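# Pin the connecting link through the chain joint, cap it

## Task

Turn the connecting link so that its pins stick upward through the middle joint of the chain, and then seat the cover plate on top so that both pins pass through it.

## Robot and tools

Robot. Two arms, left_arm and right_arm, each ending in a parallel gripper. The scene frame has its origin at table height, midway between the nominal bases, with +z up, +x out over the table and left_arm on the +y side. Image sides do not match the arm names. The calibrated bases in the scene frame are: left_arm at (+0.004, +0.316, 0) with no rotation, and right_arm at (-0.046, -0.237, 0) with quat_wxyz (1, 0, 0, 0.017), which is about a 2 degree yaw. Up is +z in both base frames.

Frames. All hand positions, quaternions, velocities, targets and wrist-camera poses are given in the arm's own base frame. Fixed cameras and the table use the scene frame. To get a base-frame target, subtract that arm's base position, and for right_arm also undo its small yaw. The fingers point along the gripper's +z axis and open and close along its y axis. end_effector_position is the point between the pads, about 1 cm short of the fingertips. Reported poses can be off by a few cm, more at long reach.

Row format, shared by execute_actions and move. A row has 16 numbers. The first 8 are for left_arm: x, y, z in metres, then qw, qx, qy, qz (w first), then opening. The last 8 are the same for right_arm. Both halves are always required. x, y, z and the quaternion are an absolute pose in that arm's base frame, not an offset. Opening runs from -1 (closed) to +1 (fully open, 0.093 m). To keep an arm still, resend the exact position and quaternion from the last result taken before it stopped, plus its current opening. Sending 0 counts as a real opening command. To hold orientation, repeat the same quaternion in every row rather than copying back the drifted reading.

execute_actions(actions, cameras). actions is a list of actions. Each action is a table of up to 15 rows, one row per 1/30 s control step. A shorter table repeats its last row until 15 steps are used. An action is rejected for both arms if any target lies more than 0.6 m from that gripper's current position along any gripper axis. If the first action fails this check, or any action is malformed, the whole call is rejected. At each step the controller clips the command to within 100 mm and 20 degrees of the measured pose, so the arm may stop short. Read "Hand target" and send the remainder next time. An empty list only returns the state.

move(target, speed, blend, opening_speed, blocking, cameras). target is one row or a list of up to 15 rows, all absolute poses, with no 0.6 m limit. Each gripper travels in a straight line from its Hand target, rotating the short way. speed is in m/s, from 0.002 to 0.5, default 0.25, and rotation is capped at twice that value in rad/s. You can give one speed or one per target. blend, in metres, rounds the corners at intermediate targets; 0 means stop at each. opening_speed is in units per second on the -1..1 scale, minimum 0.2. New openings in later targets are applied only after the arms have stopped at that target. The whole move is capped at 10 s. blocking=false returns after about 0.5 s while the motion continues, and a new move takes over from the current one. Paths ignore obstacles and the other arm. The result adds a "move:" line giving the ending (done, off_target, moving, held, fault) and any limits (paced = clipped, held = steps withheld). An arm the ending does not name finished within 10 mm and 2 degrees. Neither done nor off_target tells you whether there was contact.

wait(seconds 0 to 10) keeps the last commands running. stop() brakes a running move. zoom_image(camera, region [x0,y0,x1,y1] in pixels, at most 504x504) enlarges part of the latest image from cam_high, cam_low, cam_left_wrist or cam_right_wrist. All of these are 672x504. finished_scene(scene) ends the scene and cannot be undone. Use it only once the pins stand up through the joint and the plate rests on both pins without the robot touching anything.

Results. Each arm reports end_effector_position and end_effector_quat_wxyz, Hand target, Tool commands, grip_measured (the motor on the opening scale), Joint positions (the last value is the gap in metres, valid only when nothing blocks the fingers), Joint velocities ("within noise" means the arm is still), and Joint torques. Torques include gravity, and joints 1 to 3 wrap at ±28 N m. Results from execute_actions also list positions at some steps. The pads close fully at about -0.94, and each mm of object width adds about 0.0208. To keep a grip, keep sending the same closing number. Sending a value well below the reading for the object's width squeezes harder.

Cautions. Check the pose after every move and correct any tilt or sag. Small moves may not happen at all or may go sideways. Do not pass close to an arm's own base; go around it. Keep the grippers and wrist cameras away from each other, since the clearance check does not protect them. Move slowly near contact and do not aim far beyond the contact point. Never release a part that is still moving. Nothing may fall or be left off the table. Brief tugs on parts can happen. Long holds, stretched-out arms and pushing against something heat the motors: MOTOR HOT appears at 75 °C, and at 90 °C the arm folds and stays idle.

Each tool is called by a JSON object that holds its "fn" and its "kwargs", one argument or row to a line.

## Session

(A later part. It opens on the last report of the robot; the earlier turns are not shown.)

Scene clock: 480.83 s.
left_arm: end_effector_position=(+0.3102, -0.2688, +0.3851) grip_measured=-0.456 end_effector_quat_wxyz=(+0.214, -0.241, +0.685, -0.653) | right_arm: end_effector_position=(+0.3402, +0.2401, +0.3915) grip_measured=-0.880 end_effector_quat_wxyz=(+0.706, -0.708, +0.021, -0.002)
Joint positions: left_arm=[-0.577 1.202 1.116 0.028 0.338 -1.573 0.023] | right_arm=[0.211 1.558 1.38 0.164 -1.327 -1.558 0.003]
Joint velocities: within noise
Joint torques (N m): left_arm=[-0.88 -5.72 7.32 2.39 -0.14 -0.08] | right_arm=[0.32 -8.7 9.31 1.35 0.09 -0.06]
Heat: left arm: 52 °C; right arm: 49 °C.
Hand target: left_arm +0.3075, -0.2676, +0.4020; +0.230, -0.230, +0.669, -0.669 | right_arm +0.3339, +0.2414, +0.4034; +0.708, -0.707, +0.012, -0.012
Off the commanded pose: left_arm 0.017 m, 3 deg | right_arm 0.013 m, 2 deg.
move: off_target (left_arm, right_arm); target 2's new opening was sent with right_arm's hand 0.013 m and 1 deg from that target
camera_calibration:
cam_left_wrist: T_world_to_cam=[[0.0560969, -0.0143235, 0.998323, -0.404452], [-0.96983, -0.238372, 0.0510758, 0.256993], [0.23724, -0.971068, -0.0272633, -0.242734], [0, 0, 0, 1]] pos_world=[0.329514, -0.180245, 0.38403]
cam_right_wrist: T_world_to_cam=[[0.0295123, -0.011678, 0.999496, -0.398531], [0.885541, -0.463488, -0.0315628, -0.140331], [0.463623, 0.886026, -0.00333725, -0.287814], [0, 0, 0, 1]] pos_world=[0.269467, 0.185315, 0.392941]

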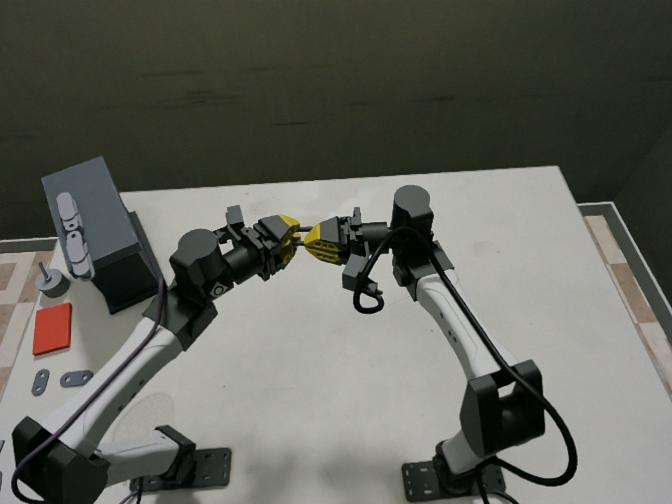

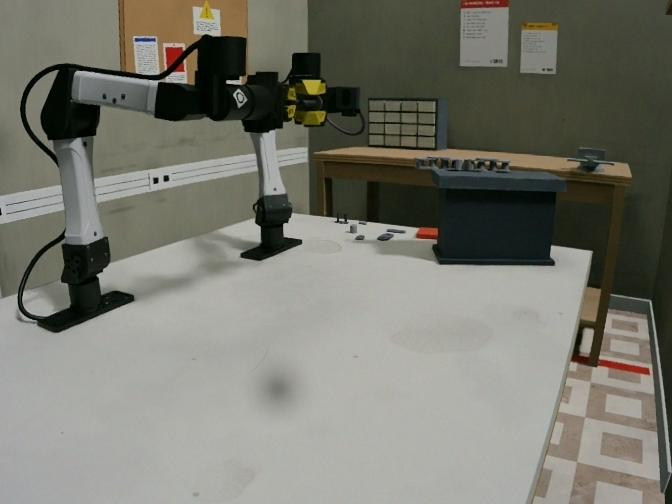

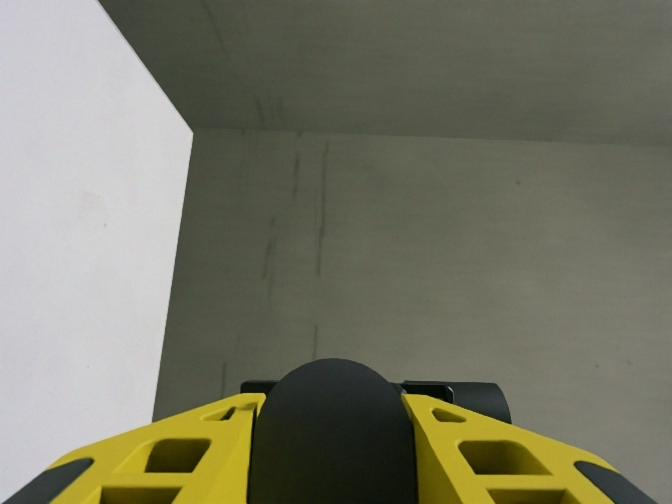

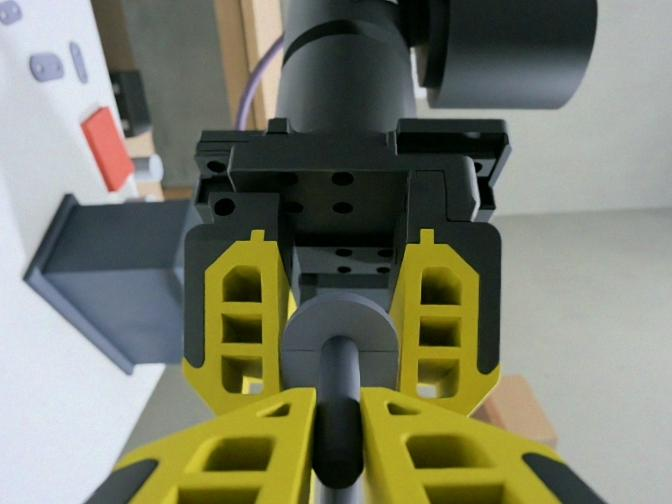

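{"fn": "move", "kwargs": {
  "target": [
    [0.308,-0.268,0.402,0.2302,-0.2302,0.6687,-0.6687,0.1,0.3342,0.2415,0.4035,0.707,-0.707,0.012,-0.012,-1.0]
  ],
  "speed": 0.04,
  "opening_speed": 0.8,
  "cameras": ["cam_right_wrist","cam_left_wrist"]
}}

{"fn": "move", "kwargs": {
  "target": [
    [0.306,-0.21,0.402,0.2302,-0.2302,0.6687,-0.6687,0.1,0.3342,0.2415,0.4035,0.707,-0.707,0.012,-0.012,-1.0]
  ],
  "speed": 0.06
}}

Scene clock: 494.80 s.
left_arm: end_effector_position=(+0.3104, -0.2688, +0.3885) grip_measured=+0.098 end_effector_quat_wxyz=(+0.217, -0.238, +0.681, -0.658) | right_arm: end_effector_position=(+0.3398, +0.2400, +0.3908) grip_measured=-0.880 end_effector_quat_wxyz=(+0.705, -0.709, +0.025, +0.001)
Joint positions: left_arm=[-0.577 1.202 1.116 0.043 0.338 -1.573 0.05] | right_arm=[0.211 1.556 1.38 0.151 -1.326 -1.559 0.003]
Joint velocities: within noise
Joint torques (N m): left_arm=[-0.91 -5.63 7.35 2.25 -0.14 -0.09] | right_arm=[0.36 -8.58 9.37 1.47 0.03 -0.08]
Heat: left arm: 52 °C; right arm: 49 °C.
Hand target: left_arm +0.3077, -0.2678, +0.4020; +0.230, -0.230, +0.669, -0.669 | right_arm +0.3339, +0.2414, +0.4033; +0.707, -0.707, +0.012, -0.012
Off the commanded pose: left_arm 0.014 m, 3 deg | right_arm 0.014 m, 2 deg.
move: off_target (left_arm, right_arm)
camera_calibration:
cam_left_wrist: T_world_to_cam=[[0.0439596, -0.0064193, 0.999013, -0.402204], [-0.9703, -0.238377, 0.0411645, 0.260991], [0.237877, -0.971151, -0.0167076, -0.247061], [0, 0, 0, 1]] pos_world=[0.32969, -0.180301, 0.386936]
cam_right_wrist: T_world_to_cam=[[0.0395568, -0.00943792, 0.999173, -0.401591], [0.884831, -0.464242, -0.0394152, -0.13655], [0.46423, 0.885658, -0.010013, -0.285025], [0, 0, 0, 1]] pos_world=[0.269027, 0.185252, 0.393022]
Images, in order (width x height): cam_left_wrist 672x504, cam_right_wrist 672x504.

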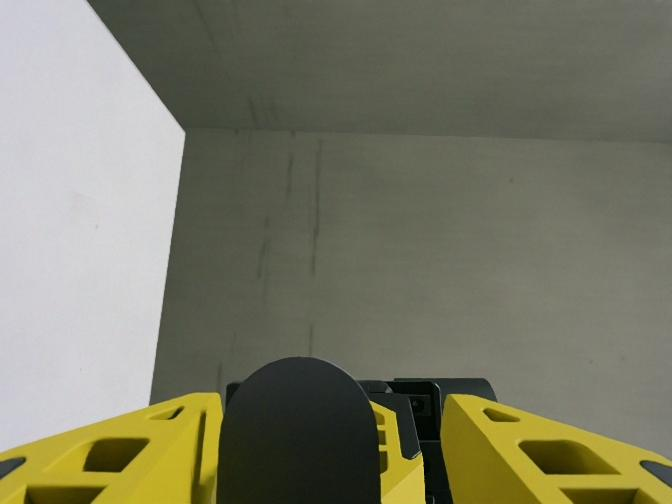

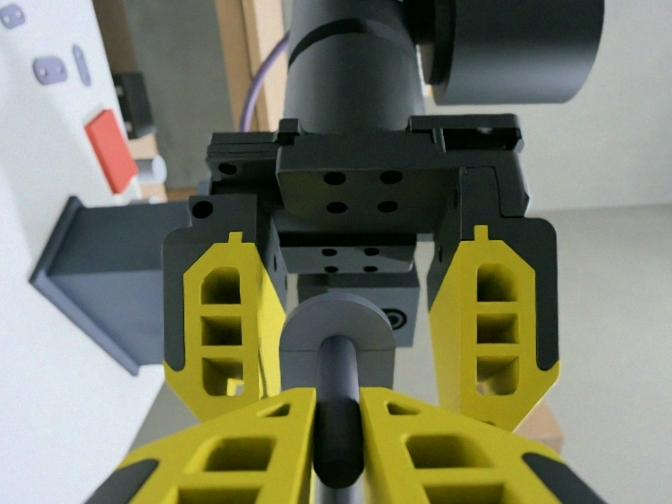

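Scene clock: 496.43 s.
left_arm: end_effector_position=(+0.3116, -0.2125, +0.3987) grip_measured=+0.098 end_effector_quat_wxyz=(+0.229, -0.237, +0.670, -0.665) | right_arm: end_effector_position=(+0.3398, +0.2400, +0.3907) grip_measured=-0.880 end_effector_quat_wxyz=(+0.705, -0.709, +0.025, +0.001)
Joint positions: left_arm=[-0.372 1.104 1.073 0.018 0.526 -1.573 0.05] | right_arm=[0.211 1.556 1.38 0.151 -1.326 -1.559 0.003]
Joint velocities: within noise
Joint torques (N m): left_arm=[0.57 -5.5 5.97 1.93 0.18 -0.08] | right_arm=[0.31 -8.58 9.36 1.48 0.04 -0.02]
Heat: left arm: 52 °C; right arm: 49 °C.
Hand target: left_arm +0.3061, -0.2101, +0.4020; +0.230, -0.230, +0.669, -0.669 | right_arm +0.3339, +0.2414, +0.4034; +0.707, -0.707, +0.012, -0.012
Off the commanded pose: left_arm 0.007 m, 1 deg | right_arm 0.014 m, 2 deg.
move: off_target (right_arm)
camera_calibration:
cam_left_wrist: T_world_to_cam=[[0.0196562, 0.0125302, 0.999728, -0.400851], [-0.966922, -0.254103, 0.022196, 0.27828], [0.254312, -0.967096, 0.00712101, -0.206232], [0, 0, 0, 1]] pos_world=[0.329401, -0.123711, 0.396034]
cam_right_wrist: T_world_to_cam=[[0.0395486, -0.00934528, 0.999174, -0.401567], [0.884833, -0.464243, -0.0393649, -0.136571], [0.464228, 0.885658, -0.0100912, -0.284993], [0, 0, 0, 1]] pos_world=[0.269026, 0.185252, 0.392983]

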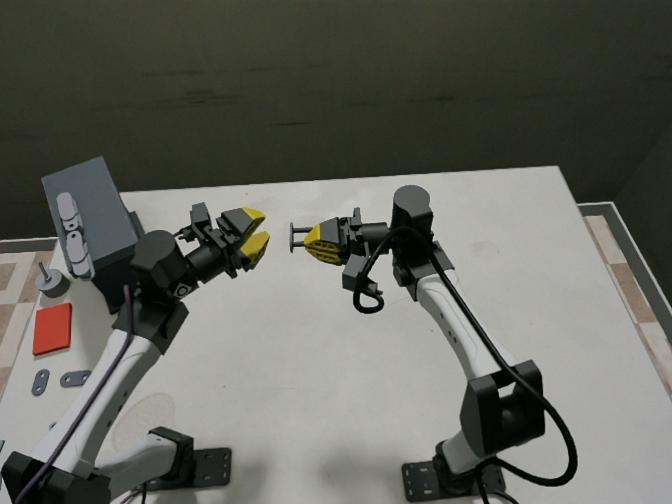

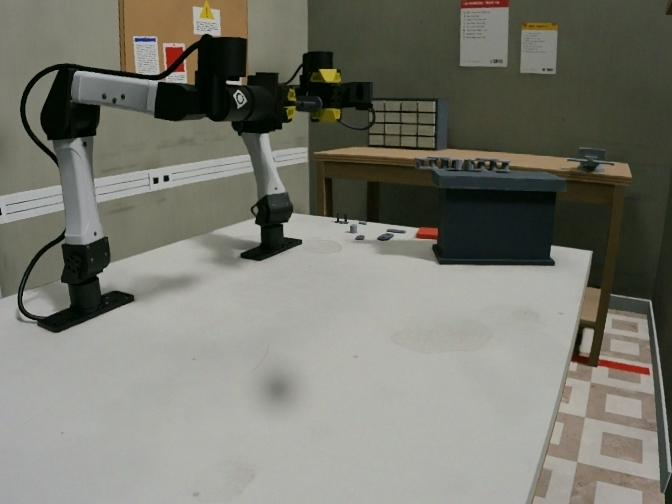

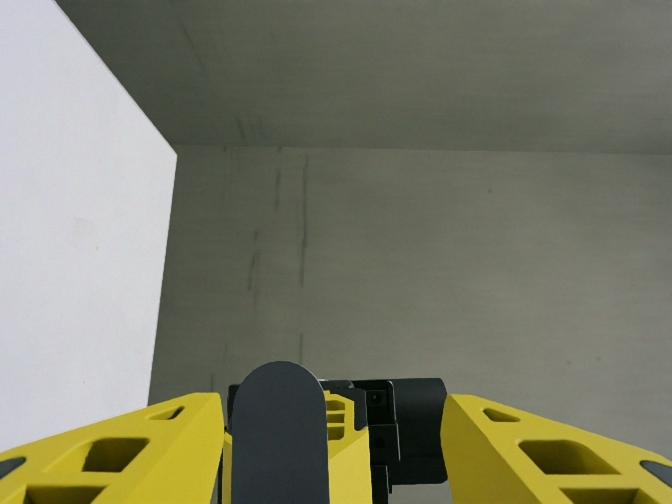

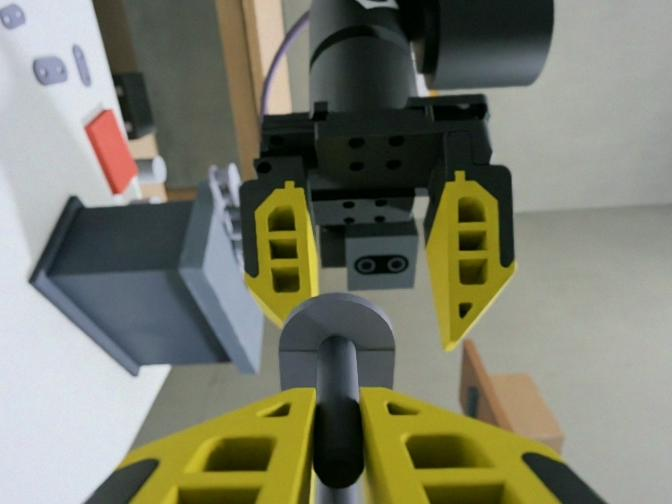

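{"fn": "move", "kwargs": {
  "target": [
    [0.36,-0.05,0.40,0.2894,-0.2239,0.861,-0.3536,0.0,0.30,0.20,0.36,0.55,-0.72,0.42,0.0,-1.0],
    [0.39,0.19,0.36,0.2698,-0.1957,0.9411,0.0561,0.0,0.23,0.225,0.25,0.0,-0.6947,0.7193,0.0,-1.0]
  ],
  "speed": 0.12,
  "blend": 0.02
}}

Scene clock: 524.37 s.
left_arm: end_effector_position=(+0.3891, +0.1833, +0.3564) grip_measured=+0.001 end_effector_quat_wxyz=(+0.311, -0.194, +0.929, +0.055) | right_arm: end_effector_position=(+0.2325, +0.2264, +0.2549) grip_measured=-0.880 end_effector_quat_wxyz=(-0.122, +0.690, -0.714, -0.005)
Joint positions: left_arm=[0.459 1.98 2.621 -1.572 0.047 0.032 0.045] | right_arm=[0.767 1.648 1.874 -1.552 -0.01 -0.769 0.003]
Joint velocities: within noise
Joint torques (N m): left_arm=[0.53 -7.75 6.65 1.49 -0.17 -0.03] | right_arm=[0.23 -5.55 5.72 0.78 0.06 0.09]
Heat: left arm: 47 °C; right arm: 50 °C.
Hand target: left_arm +0.3896, +0.1899, +0.3594; +0.316, -0.194, +0.926, +0.067 | right_arm +0.2301, +0.2249, +0.2495; -0.107, +0.691, -0.715, -0.001
Off the commanded pose: left_arm 0.008 m, 5 deg | right_arm 0.006 m, 14 deg.
joint read past its limit (left arm) — joint 4 (wrist pitch), lower limit.
joint sent to its limit (left arm) — joint 4 (wrist pitch), lower limit. The joint targets are off in orientation, not in position.
joint sent to its limit (right arm) — joint 4 (wrist pitch), lower limit. The joint targets are off in orientation, not in position.
move: off_target (left_arm, right_arm)
camera_calibration:
cam_left_wrist: T_world_to_cam=[[0.399393, -0.916127, 0.0345982, 0.00143839], [-0.890091, -0.396529, -0.224728, 0.539009], [0.219598, 0.0589591, -0.973807, 0.332142], [0, 0, 0, 1]] pos_world=[0.406254, 0.195468, 0.444523]
cam_right_wrist: T_world_to_cam=[[0.983202, -0.0540072, 0.174348, -0.26076], [-0.0984003, -0.961358, 0.257113, 0.212231], [0.153725, -0.26995, -0.950524, 0.349037], [0, 0, 0, 1]] pos_world=[0.223607, 0.284169, 0.322663]

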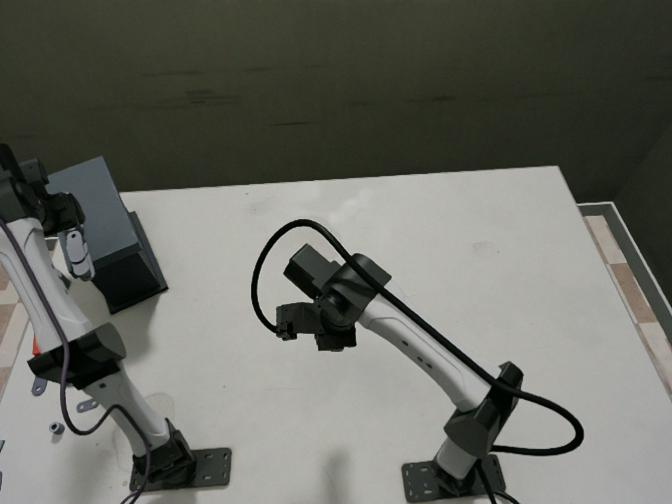

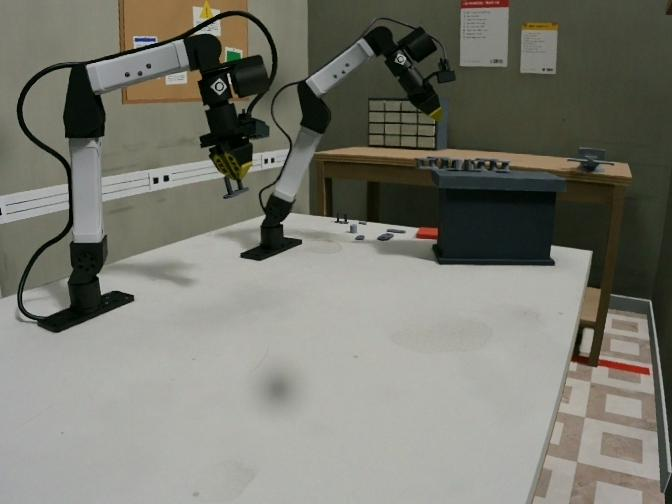

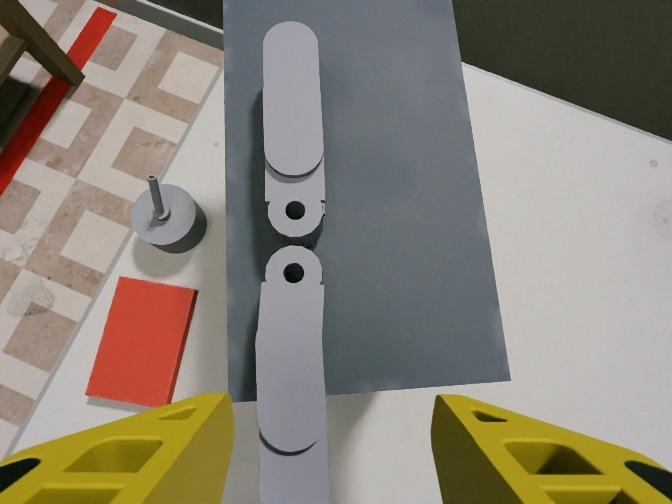

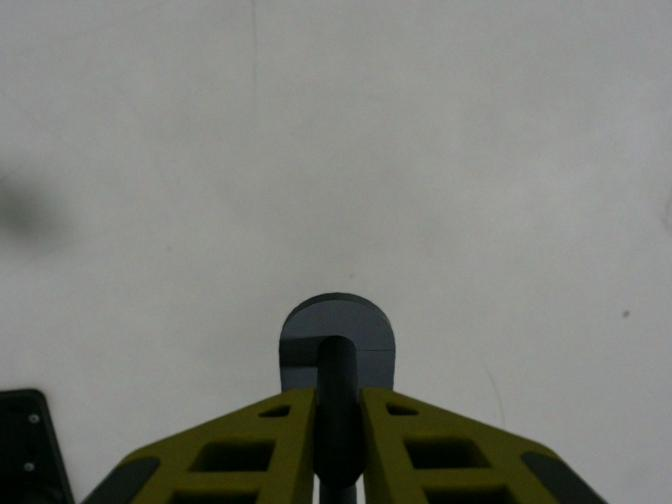

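{"fn": "move", "kwargs": {
  "target": [
    [0.39,0.19,0.36,0.2698,-0.1957,0.9411,0.0561,0.0,0.176,0.231,0.12,0.0,-0.6947,0.7193,0.0,-1.0],
    [0.39,0.19,0.36,0.2698,-0.1957,0.9411,0.0561,0.0,0.176,0.231,0.05,0.0,-0.6947,0.7193,0.0,-1.0]
  ],
  "speed": 0.12,
  "cameras": ["cam_low","cam_right_wrist"]
}}

{"fn": "zoom_image", "kwargs": {
  "camera": "cam_low",
  "region": [140, 160, 300, 280]
}}

Scene clock: 535.23 s.
left_arm: end_effector_position=(+0.3891, +0.1835, +0.3563) grip_measured=+0.001 end_effector_quat_wxyz=(+0.311, -0.193, +0.929, +0.055) | right_arm: end_effector_position=(+0.1758, +0.2294, +0.0534) grip_measured=-0.880 end_effector_quat_wxyz=(+0.001, +0.695, -0.719, -0.003)
Joint positions: left_arm=[0.459 1.98 2.621 -1.572 0.046 0.033 0.045] | right_arm=[0.914 1.685 1.123 -1.01 -0.006 -0.623 0.003]
Joint velocities: within noise
Joint torques (N m): left_arm=[0.53 -7.72 6.64 1.49 -0.12 -0.06] | right_arm=[0.09 -6 5.72 0.5 0 0.04]
Heat: left arm: 46 °C; right arm: 49 °C.
Hand target: left_arm +0.3896, +0.1899, +0.3593; +0.316, -0.194, +0.926, +0.067 | right_arm +0.1759, +0.2310, +0.0501; +0.000, +0.695, -0.719, +0.000
Off the commanded pose: left_arm 0.008 m, 5 deg | right_arm 0.004 m, 0 deg.
joint read past its limit (left arm) — joint 4 (wrist pitch), lower limit.
joint sent to its limit (left arm) — joint 4 (wrist pitch), lower limit. The joint targets are off in orientation, not in position.
move: off_target (left_arm)
camera_calibration:
cam_right_wrist: T_world_to_cam=[[0.999266, -0.0373693, 0.00847134, -0.167481], [-0.0373518, -0.900654, 0.432928, 0.227302], [-0.00854849, -0.432927, -0.901389, 0.230287], [0, 0, 0, 1]] pos_world=[0.177816, 0.298159, 0.110591]
Images, in order (width x height): cam_low 672x504, cam_right_wrist 672x504.

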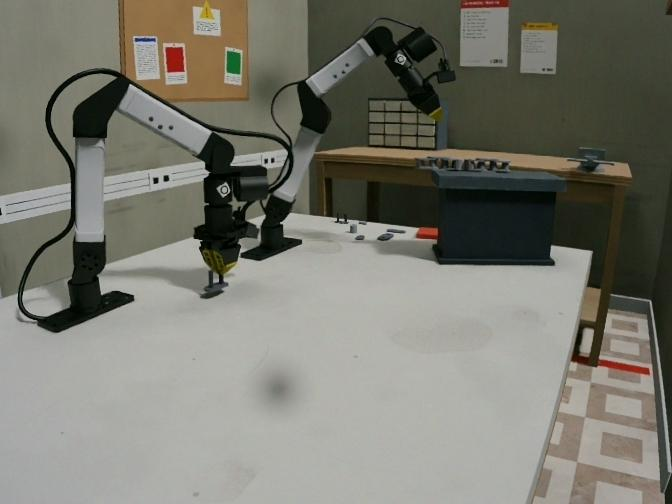

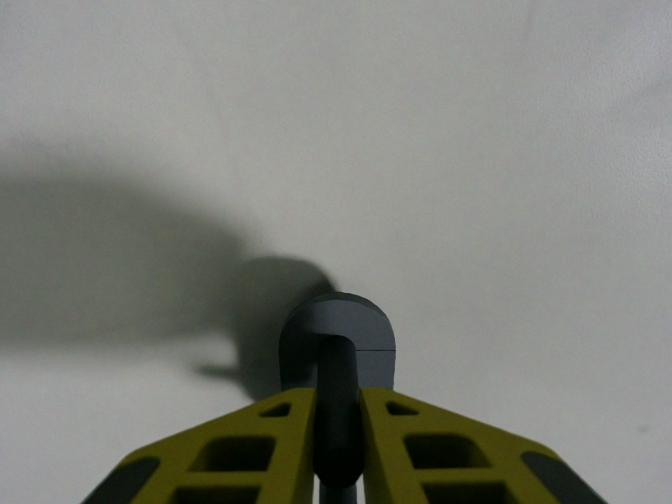

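Scaled by 3.150 from the camera's 672x504 image, which has a finer 960x720 frame.

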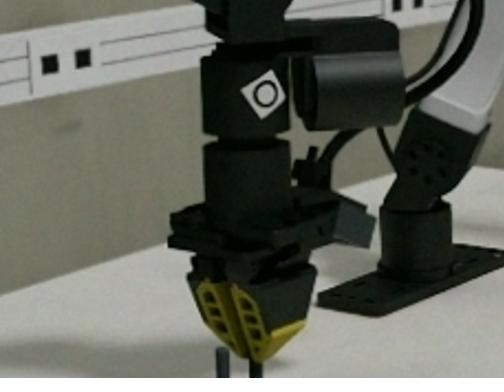

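{"fn": "move", "kwargs": {
  "target": [
    [0.39,0.19,0.36,0.2698,-0.1957,0.9411,0.0561,0.0,0.176,0.231,0.033,0.0,-0.6947,0.7193,0.0,-1.0],
    [0.39,0.19,0.36,0.2698,-0.1957,0.9411,0.0561,0.0,0.176,0.231,0.022,0.0,-0.6947,0.7193,0.0,-1.0]
  ],
  "speed": 0.03,
  "cameras": ["cam_low","cam_right_wrist"]
}}

{"fn": "zoom_image", "kwargs": {
  "camera": "cam_low",
  "region": [140, 200, 300, 320]
}}

Scene clock: 543.43 s.
left_arm: end_effector_position=(+0.3891, +0.1835, +0.3563) grip_measured=+0.001 end_effector_quat_wxyz=(+0.311, -0.193, +0.929, +0.055) | right_arm: end_effector_position=(+0.1755, +0.2287, +0.0342) grip_measured=-0.880 end_effector_quat_wxyz=(+0.001, +0.695, -0.719, -0.002)
Joint positions: left_arm=[0.459 1.98 2.621 -1.572 0.046 0.033 0.045] | right_arm=[0.914 1.709 1.069 -0.932 -0.005 -0.623 0.003]
Joint velocities: within noise
Joint torques (N m): left_arm=[0.51 -7.71 6.64 1.49 -0.11 -0.07] | right_arm=[0.18 -4.62 3.64 0.92 -0.06 0.09]
Heat: left arm: 45 °C; right arm: 48 °C.
Hand target: left_arm +0.3896, +0.1899, +0.3594; +0.316, -0.194, +0.927, +0.067 | right_arm +0.1756, +0.2305, +0.0225; +0.000, +0.695, -0.719, +0.000
Off the commanded pose: left_arm 0.008 m, 5 deg | right_arm 0.012 m, 0 deg.
joint read past its limit (left arm) — joint 4 (wrist pitch), lower limit.
joint sent to its limit (left arm) — joint 4 (wrist pitch), lower limit. The joint targets are off in orientation, not in position.
move: off_target (left_arm, right_arm)
camera_calibration:
cam_right_wrist: T_world_to_cam=[[0.99926, -0.0373582, 0.0091813, -0.167071], [-0.0376413, -0.90022, 0.433804, 0.234872], [-0.00794095, -0.433829, -0.90096, 0.212796], [0, 0, 0, 1]] pos_world=[0.177478, 0.297512, 0.0913662]
Images, in order (width x height): cam_low 672x504, cam_right_wrist 672x504.

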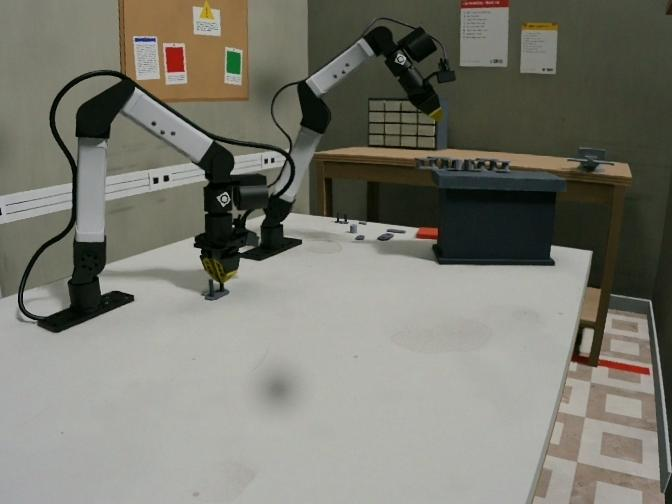

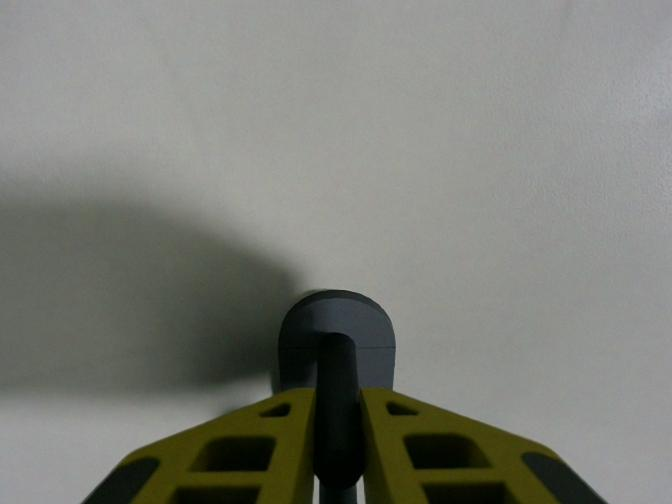

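Scaled by 3.150 from the camera's 672x504 image, which has a finer 960x720 frame.

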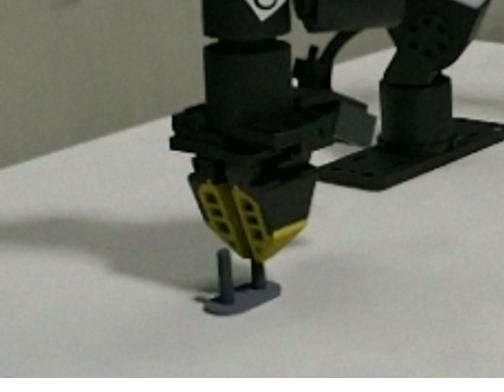

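{"fn": "move", "kwargs": {
  "target": [
    [0.39,0.19,0.36,0.2698,-0.1957,0.9411,0.0561,0.0,0.176,0.2305,0.029,0.0,-0.6947,0.7193,0.0,-1.0],
    [0.39,0.19,0.36,0.2698,-0.1957,0.9411,0.0561,0.0,0.176,0.2305,0.029,0.0,-0.6947,0.7193,0.0,-0.5],
    [0.39,0.19,0.36,0.2698,-0.1957,0.9411,0.0561,0.0,0.176,0.2305,0.10,0.0,-0.6947,0.7193,0.0,-0.5]
  ],
  "speed": 0.05,
  "opening_speed": 0.8,
  "cameras": ["cam_low","cam_right_wrist"]
}}

{"fn": "zoom_image", "kwargs": {
  "camera": "cam_low",
  "region": [140, 200, 300, 320]
}}

Scene clock: 555.27 s.
left_arm: end_effector_position=(+0.3891, +0.1835, +0.3563) grip_measured=+0.001 end_effector_quat_wxyz=(+0.311, -0.193, +0.929, +0.055) | right_arm: end_effector_position=(+0.1759, +0.2292, +0.0903) grip_measured=-0.501 end_effector_quat_wxyz=(+0.009, +0.695, -0.719, -0.001)
Joint positions: left_arm=[0.459 1.98 2.621 -1.572 0.046 0.033 0.045] | right_arm=[0.914 1.665 1.251 -1.175 -0.005 -0.623 0.021]
Joint velocities: within noise
Joint torques (N m): left_arm=[0.51 -7.72 6.64 1.49 -0.12 -0.06] | right_arm=[0.24 -8.53 8.08 0.17 -0.01 0.03]
Heat: left arm: 45 °C; right arm: 48 °C.
Hand target: left_arm +0.3897, +0.1899, +0.3594; +0.316, -0.194, +0.927, +0.067 | right_arm +0.1759, +0.2304, +0.0998; +0.000, +0.695, -0.719, +0.000
Off the commanded pose: left_arm 0.008 m, 5 deg | right_arm 0.010 m, 1 deg.
joint read past its limit (left arm) — joint 4 (wrist pitch), lower limit.
joint sent to its limit (left arm) — joint 4 (wrist pitch), lower limit. The joint targets are off in orientation, not in position.
move: off_target (left_arm)
camera_calibration:
cam_right_wrist: T_world_to_cam=[[0.999304, -0.0373007, -0.000125596, -0.167155], [-0.0333381, -0.894643, 0.445536, 0.207935], [-0.0167312, -0.445222, -0.895264, 0.267212], [0, 0, 0, 1]] pos_world=[0.178442, 0.298762, 0.146562]
Images, in order (width x height): cam_low 672x504, cam_right_wrist 672x504.

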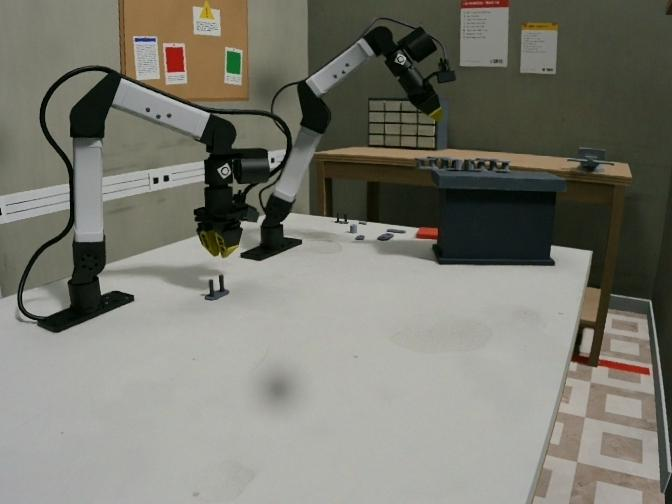

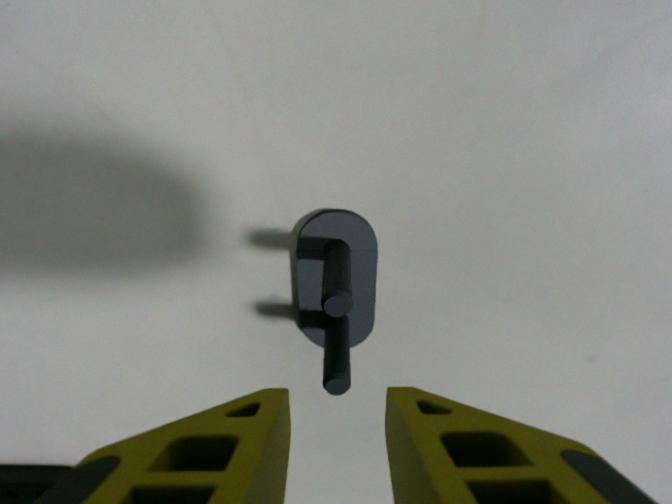

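Scaled by 3.150 from the camera's 672x504 image, which has a finer 960x720 frame.

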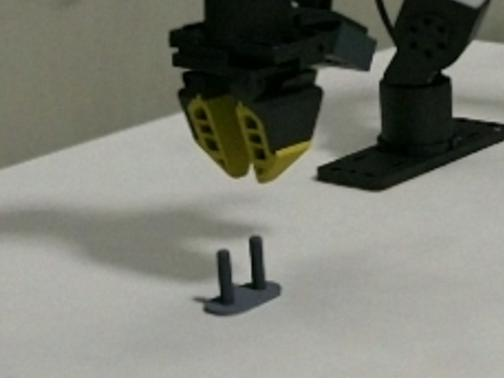

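{"fn": "move", "kwargs": {
  "target": [
    [0.39,0.202,0.31,0.2198,-0.2075,0.9520,0.0479,0.0,0.18,0.21,0.20,0.0,-0.6947,0.7193,0.0,-0.5],
    [0.3962,0.2052,0.285,0.2198,-0.2075,0.9520,0.0479,0.0,0.36,0.0023,0.20,0.6,0.01,0.8,-0.01,0.0]
  ],
  "speed": 0.12,
  "blend": 0.01
}}

Scene clock: 591.60 s.
left_arm: end_effector_position=(+0.3952, +0.1980, +0.2860) grip_measured=+0.001 end_effector_quat_wxyz=(+0.217, -0.207, +0.953, +0.037) | right_arm: end_effector_position=(+0.3599, +0.0066, +0.2054) grip_measured=-0.501 end_effector_quat_wxyz=(+0.603, +0.001, +0.798, -0.006)
Joint positions: left_arm=[0.48 2.046 2.476 -1.559 0.041 0.043 0.045] | right_arm=[0.043 1.03 0.516 0.237 0.052 0.007 0.021]
Joint velocities: within noise
Joint torques (N m): left_arm=[0.58 -10.06 4.38 1.38 -0.12 -0.07] | right_arm=[-0.99 -1.66 6.8 2.39 0.09 0.07]
Heat: left arm: 44 °C; right arm: 48 °C.
Hand target: left_arm +0.3961, +0.2051, +0.2850; +0.219, -0.207, +0.952, +0.048 | right_arm +0.3599, +0.0024, +0.2001; +0.600, +0.010, +0.800, -0.010
Tool commands: left_gripper/opening=+0.0 right_gripper/opening=-0.5
Off the commanded pose: left_arm 0.007 m, 1 deg | right_arm 0.007 m, 1 deg.
move: done (path cut at 10 s); path passed 1 of 2 targets; target 2's new opening was not sent
camera_calibration:
cam_left_wrist: T_world_to_cam=[[0.41941, -0.907206, 0.0327394, 0.00580877], [-0.906963, -0.420298, -0.0277199, 0.489429], [0.0389079, -0.0180674, -0.999079, 0.355364], [0, 0, 0, 1]] pos_world=[0.427631, 0.217396, 0.368414]
cam_right_wrist: T_world_to_cam=[[-0.0235672, -0.999687, 0.00840679, 0.013433], [-0.663741, 0.00935796, -0.747904, 0.429761], [0.747591, -0.0232059, -0.663754, -0.0512046], [0, 0, 0, 1]] pos_world=[0.323847, 0.0082189, 0.28732]

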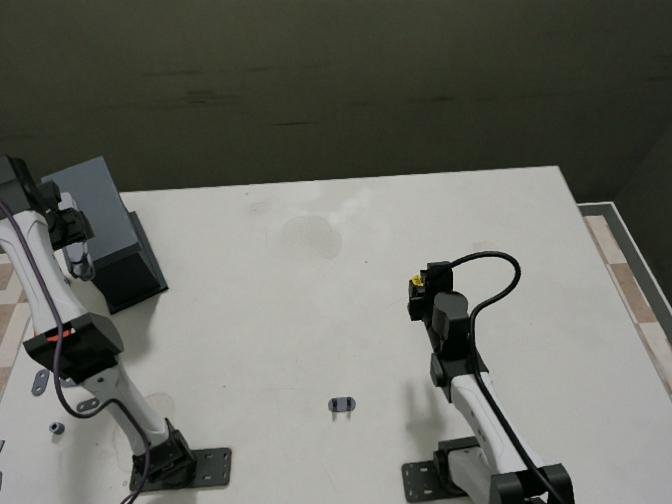

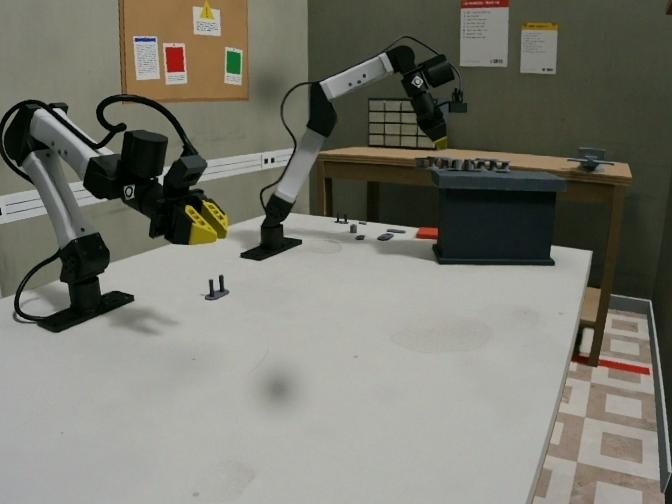

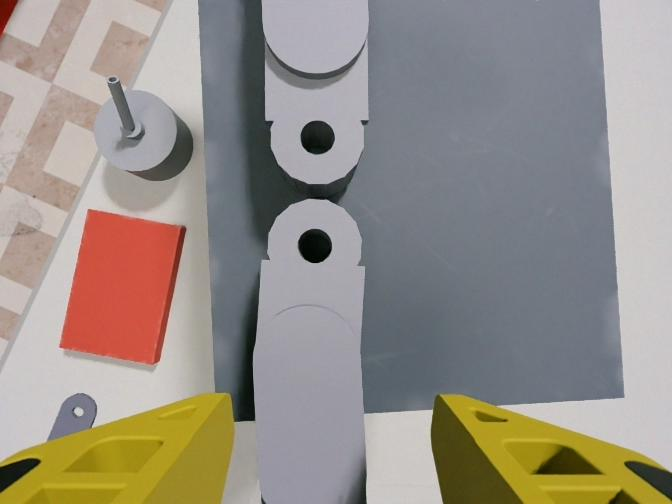

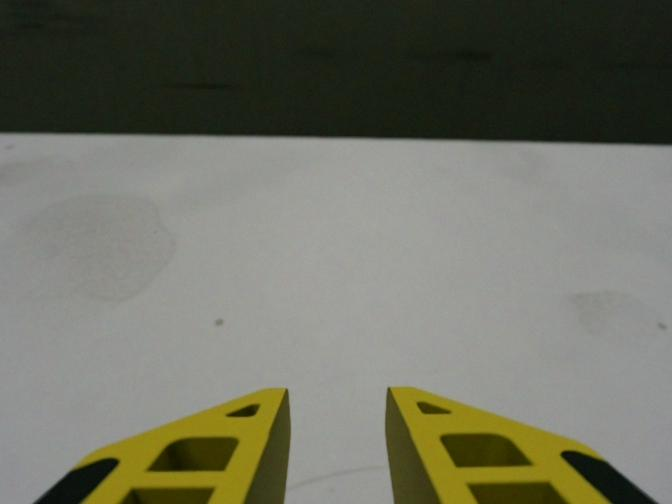

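{"fn": "move", "kwargs": {
  "target": [
    [0.393,0.2095,0.281,0.2198,-0.2075,0.9520,0.0479,0.0,0.36,0.0023,0.20,0.6,0.01,0.8,-0.01,0.0]
  ],
  "speed": 0.06,
  "cameras": ["cam_left_wrist"]
}}

Scene clock: 600.33 s.
left_arm: end_effector_position=(+0.3951, +0.2053, +0.2714) grip_measured=+0.001 end_effector_quat_wxyz=(+0.204, -0.209, +0.956, +0.037) | right_arm: end_effector_position=(+0.3600, +0.0065, +0.2057) grip_measured=-0.001 end_effector_quat_wxyz=(+0.603, +0.002, +0.797, -0.006)
Joint positions: left_arm=[0.495 2.046 2.417 -1.526 0.04 0.055 0.045] | right_arm=[0.043 1.03 0.516 0.238 0.053 0.008 0.045]
Joint velocities: within noise
Joint torques (N m): left_arm=[0.53 -12.79 4.49 1.3 -0.07 -0.08] | right_arm=[-0.95 -1.59 6.98 2.4 0.08 0.03]
Heat: left arm: 46 °C; right arm: 47 °C.
Hand target: left_arm +0.3929, +0.2094, +0.2810; +0.219, -0.208, +0.952, +0.048 | right_arm +0.3599, +0.0023, +0.2001; +0.600, +0.010, +0.800, -0.010
Off the commanded pose: left_arm 0.011 m, 2 deg | right_arm 0.007 m, 1 deg.
move: off_target (left_arm)
camera_calibration:
cam_left_wrist: T_world_to_cam=[[0.42372, -0.905335, 0.02881, 0.0119313], [-0.905684, -0.423948, -0.00202717, 0.485301], [0.0140492, -0.0252338, -0.999583, 0.352297], [0, 0, 0, 1]] pos_world=[0.429525, 0.225434, 0.35279]
Images, in order (width x height): cam_left_wrist 672x504.

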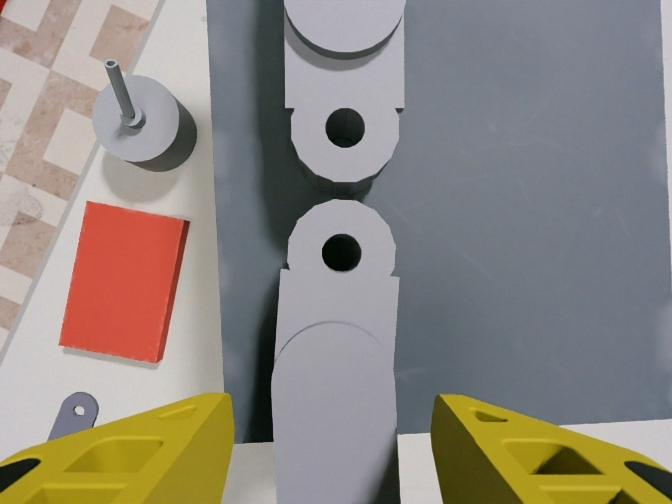

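{"fn": "move", "kwargs": {
  "target": [
    [0.393,0.2092,0.262,0.2198,-0.2075,0.9520,0.0479,0.0,0.36,0.0023,0.20,0.6,0.01,0.8,-0.01,0.0]
  ],
  "speed": 0.06,
  "cameras": ["cam_left_wrist"]
}}

Scene clock: 607.30 s.
left_arm: end_effector_position=(+0.3974, +0.2066, +0.2426) grip_measured=+0.001 end_effector_quat_wxyz=(+0.193, -0.210, +0.958, +0.034) | right_arm: end_effector_position=(+0.3600, +0.0065, +0.2057) grip_measured=-0.001 end_effector_quat_wxyz=(+0.603, +0.002, +0.797, -0.006)
Joint positions: left_arm=[0.495 1.997 2.22 -1.4 0.04 0.055 0.045] | right_arm=[0.043 1.03 0.516 0.238 0.053 0.008 0.045]
Joint velocities: within noise
Joint torques (N m): left_arm=[0.43 -15.17 4.86 1.29 -0.07 -0.07] | right_arm=[-0.98 -1.76 7.02 2.35 0.05 0.1]
Heat: left arm: 48 °C; right arm: 47 °C.
Hand target: left_arm +0.3928, +0.2090, +0.2618; +0.219, -0.208, +0.952, +0.048 | right_arm +0.3599, +0.0024, +0.2000; +0.600, +0.010, +0.800, -0.010
Off the commanded pose: left_arm 0.020 m, 3 deg | right_arm 0.007 m, 1 deg.
move: off_target (left_arm)
camera_calibration:
cam_left_wrist: T_world_to_cam=[[0.423986, -0.905174, 0.0299349, 0.0124994], [-0.90565, -0.423533, 0.020435, 0.48234], [-0.00581883, -0.0357747, -0.999343, 0.333531], [0, 0, 0, 1]] pos_world=[0.433473, 0.227533, 0.323081]
Images, in order (width x height): cam_left_wrist 672x504.

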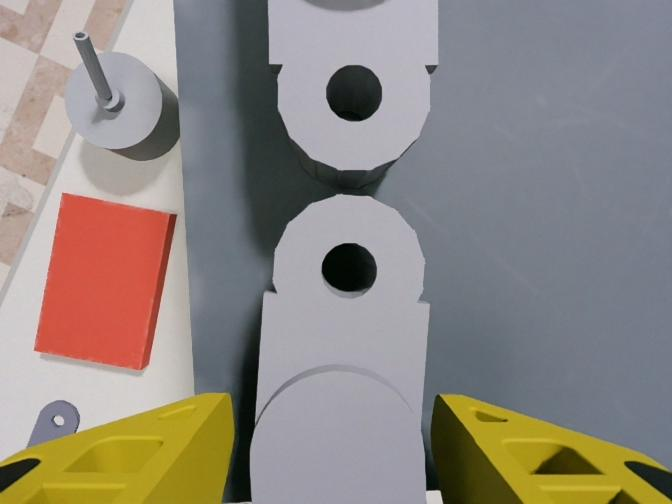

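{"fn": "move", "kwargs": {
  "target": [
    [0.393,0.2087,0.290,0.2198,-0.2075,0.9520,0.0479,0.0,0.36,0.0023,0.20,0.6,0.01,0.8,-0.01,0.0],
    [0.3915,0.2085,0.268,0.2198,-0.2075,0.9520,0.0479,0.0,0.36,0.0023,0.20,0.6,0.01,0.8,-0.01,0.0]
  ],
  "speed": 0.06,
  "cameras": ["cam_left_wrist"]
}}

Scene clock: 619.33 s.
left_arm: end_effector_position=(+0.3960, +0.2058, +0.2486) grip_measured=+0.001 end_effector_quat_wxyz=(+0.193, -0.210, +0.958, +0.034) | right_arm: end_effector_position=(+0.3600, +0.0065, +0.2057) grip_measured=-0.001 end_effector_quat_wxyz=(+0.603, +0.002, +0.797, -0.006)
Joint positions: left_arm=[0.495 2.006 2.259 -1.431 0.04 0.055 0.045] | right_arm=[0.043 1.03 0.516 0.238 0.053 0.008 0.045]
Joint velocities: within noise
Joint torques (N m): left_arm=[0.47 -15.05 4.92 1.31 -0.07 -0.07] | right_arm=[-0.95 -1.81 6.83 2.37 0.14 0.11]
Heat: left arm: 52 °C; right arm: 47 °C.
Hand target: left_arm +0.3913, +0.2083, +0.2678; +0.219, -0.208, +0.952, +0.048 | right_arm +0.3599, +0.0024, +0.2000; +0.600, +0.010, +0.800, -0.010
Off the commanded pose: left_arm 0.020 m, 4 deg | right_arm 0.007 m, 1 deg.
move: off_target (left_arm)
camera_calibration:
cam_left_wrist: T_world_to_cam=[[0.423996, -0.905168, 0.0299565, 0.0122169], [-0.905643, -0.42353, 0.0208158, 0.480467], [-0.00615436, -0.0359557, -0.999334, 0.339618], [0, 0, 0, 1]] pos_world=[0.432042, 0.226762, 0.329025]
Images, in order (width x height): cam_left_wrist 672x504.

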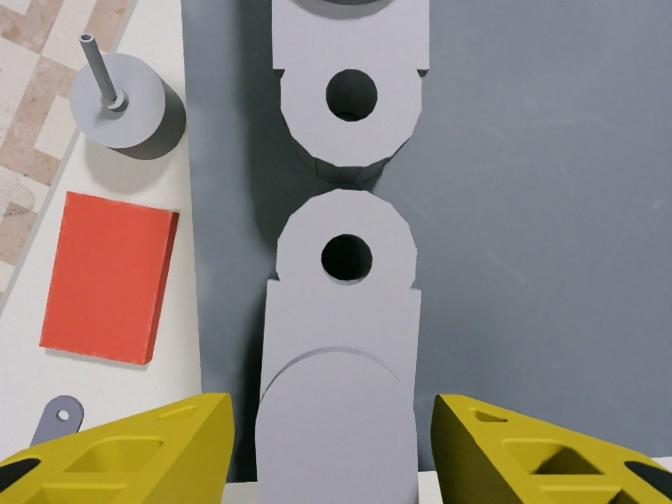

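{"fn": "move", "kwargs": {
  "target": [
    [0.3915,0.2085,0.268,0.2198,-0.2075,0.9520,0.0479,-0.6,0.36,0.0023,0.20,0.6,0.01,0.8,-0.01,0.0]
  ],
  "speed": 0.06,
  "opening_speed": 1.0,
  "cameras": ["cam_left_wrist"]
}}

{"fn": "move", "kwargs": {
  "target": [
    [0.392,0.208,0.29,0.1948,-0.2087,0.9574,0.0425,-0.6,0.36,0.0023,0.20,0.6,0.01,0.8,-0.01,0.0],
    [0.375,0.20,0.36,0.1948,-0.2087,0.9574,0.0425,-0.6,0.36,0.0023,0.20,0.6,0.01,0.8,-0.01,0.0]
  ],
  "speed": 0.07,
  "blend": 0.01
}}

Scene clock: 628.07 s.
left_arm: end_effector_position=(+0.3961, +0.2060, +0.2486) grip_measured=-0.457 end_effector_quat_wxyz=(+0.194, -0.209, +0.958, +0.034) | right_arm: end_effector_position=(+0.3600, +0.0065, +0.2057) grip_measured=-0.001 end_effector_quat_wxyz=(+0.603, +0.002, +0.797, -0.006)
Joint positions: left_arm=[0.495 2.006 2.259 -1.43 0.04 0.056 0.023] | right_arm=[0.043 1.03 0.516 0.238 0.053 0.008 0.045]
Joint velocities: within noise
Joint torques (N m): left_arm=[0.47 -15.08 4.9 1.29 -0.07 -0.09] | right_arm=[-0.68 -1.72 6.95 2.36 0.11 0.05]
Heat: left arm: 54 °C; right arm: 47 °C.
Hand target: left_arm +0.3913, +0.2083, +0.2677; +0.219, -0.208, +0.952, +0.048 | right_arm +0.3599, +0.0023, +0.2000; +0.600, +0.010, +0.800, -0.010
Off the commanded pose: left_arm 0.020 m, 3 deg | right_arm 0.007 m, 1 deg.
move: off_target (left_arm)
camera_calibration:
cam_left_wrist: T_world_to_cam=[[0.423163, -0.905586, 0.0291213, 0.0129124], [-0.906035, -0.422728, 0.0200538, 0.480813], [-0.00585007, -0.034871, -0.999375, 0.339358], [0, 0, 0, 1]] pos_world=[0.432154, 0.22678, 0.329128]
Images, in order (width x height): cam_left_wrist 672x504.

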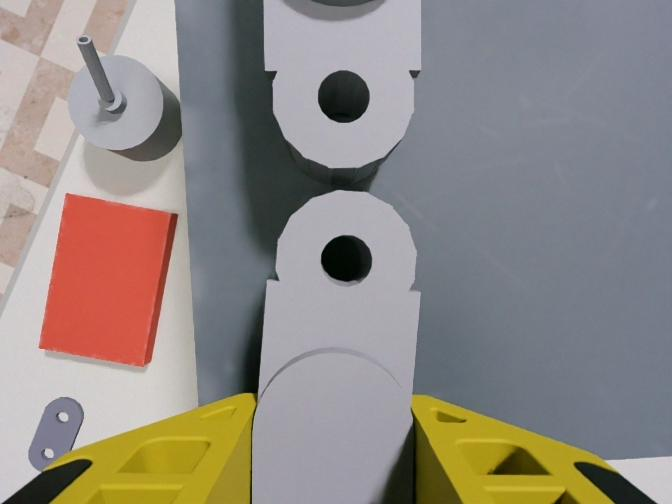

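Scene clock: 629.87 s.
left_arm: end_effector_position=(+0.3809, +0.1977, +0.3198) grip_measured=-0.457 end_effector_quat_wxyz=(+0.249, -0.205, +0.945, +0.050) | right_arm: end_effector_position=(+0.3600, +0.0065, +0.2057) grip_measured=-0.001 end_effector_quat_wxyz=(+0.603, +0.002, +0.797, -0.006)
Joint positions: left_arm=[0.495 2.007 2.55 -1.601 0.04 0.056 0.023] | right_arm=[0.043 1.03 0.516 0.238 0.053 0.008 0.045]
Joint velocities: within noise
Joint torques (N m): left_arm=[0.55 -15.09 7.97 1.61 -0.06 -0.16] | right_arm=[-0.88 -1.78 7.02 2.32 0.09 0.03]
Heat: left arm: 54 °C; right arm: 47 °C.
Hand target: left_arm +0.3739, +0.1990, +0.3582; +0.306, -0.204, +0.927, +0.072 | right_arm +0.3599, +0.0023, +0.2000; +0.600, +0.010, +0.800, -0.010
Off the commanded pose: left_arm 0.041 m, 6 deg | right_arm 0.007 m, 1 deg.
joint read past its limit (left arm) — joint 4 (wrist pitch), lower limit.
joint sent to its limit (left arm) — joint 4 (wrist pitch), lower limit. The joint targets are off in orientation, not in position.
move: off_target (left_arm)
camera_calibration:
cam_left_wrist: T_world_to_cam=[[0.420469, -0.907038, 0.0220722, 0.0134124], [-0.901883, -0.420488, -0.0989825, 0.498146], [0.099062, 0.0217126, -0.994844, 0.35752], [0, 0, 0, 1]] pos_world=[0.408213, 0.213867, 0.404689]
cam_right_wrist: T_world_to_cam=[[-0.0249887, -0.999659, 0.00754046, 0.0139329], [-0.662852, 0.0109222, -0.748671, 0.429841], [0.748334, -0.0237065, -0.662899, -0.0515256], [0, 0, 0, 1]] pos_world=[0.323827, 0.00801188, 0.287548]

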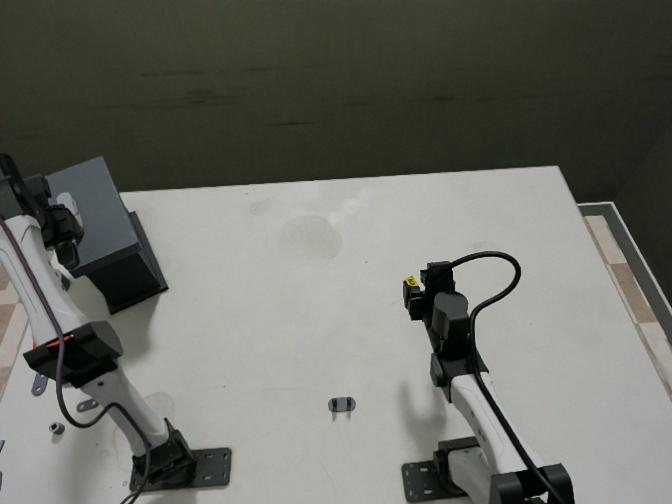

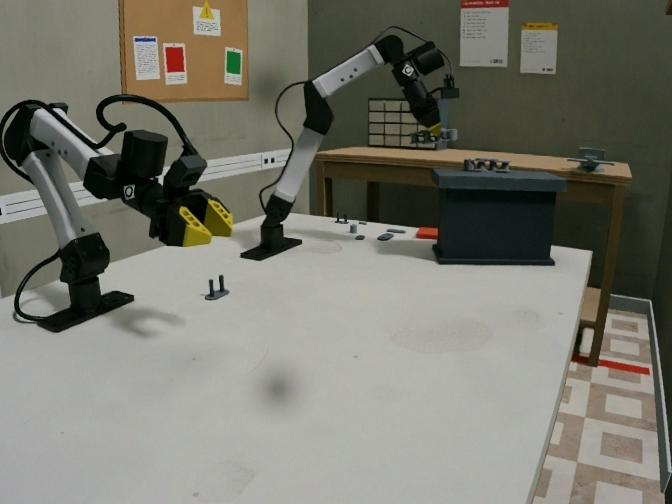

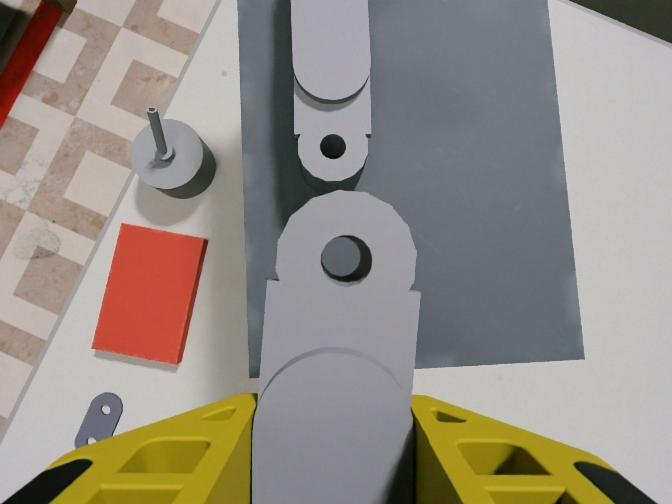

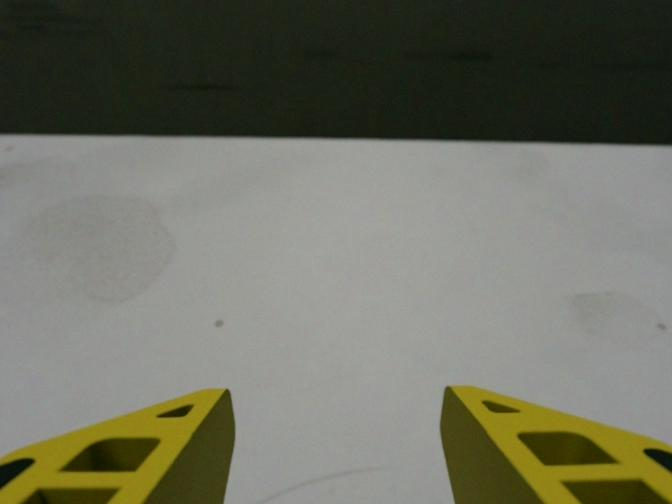

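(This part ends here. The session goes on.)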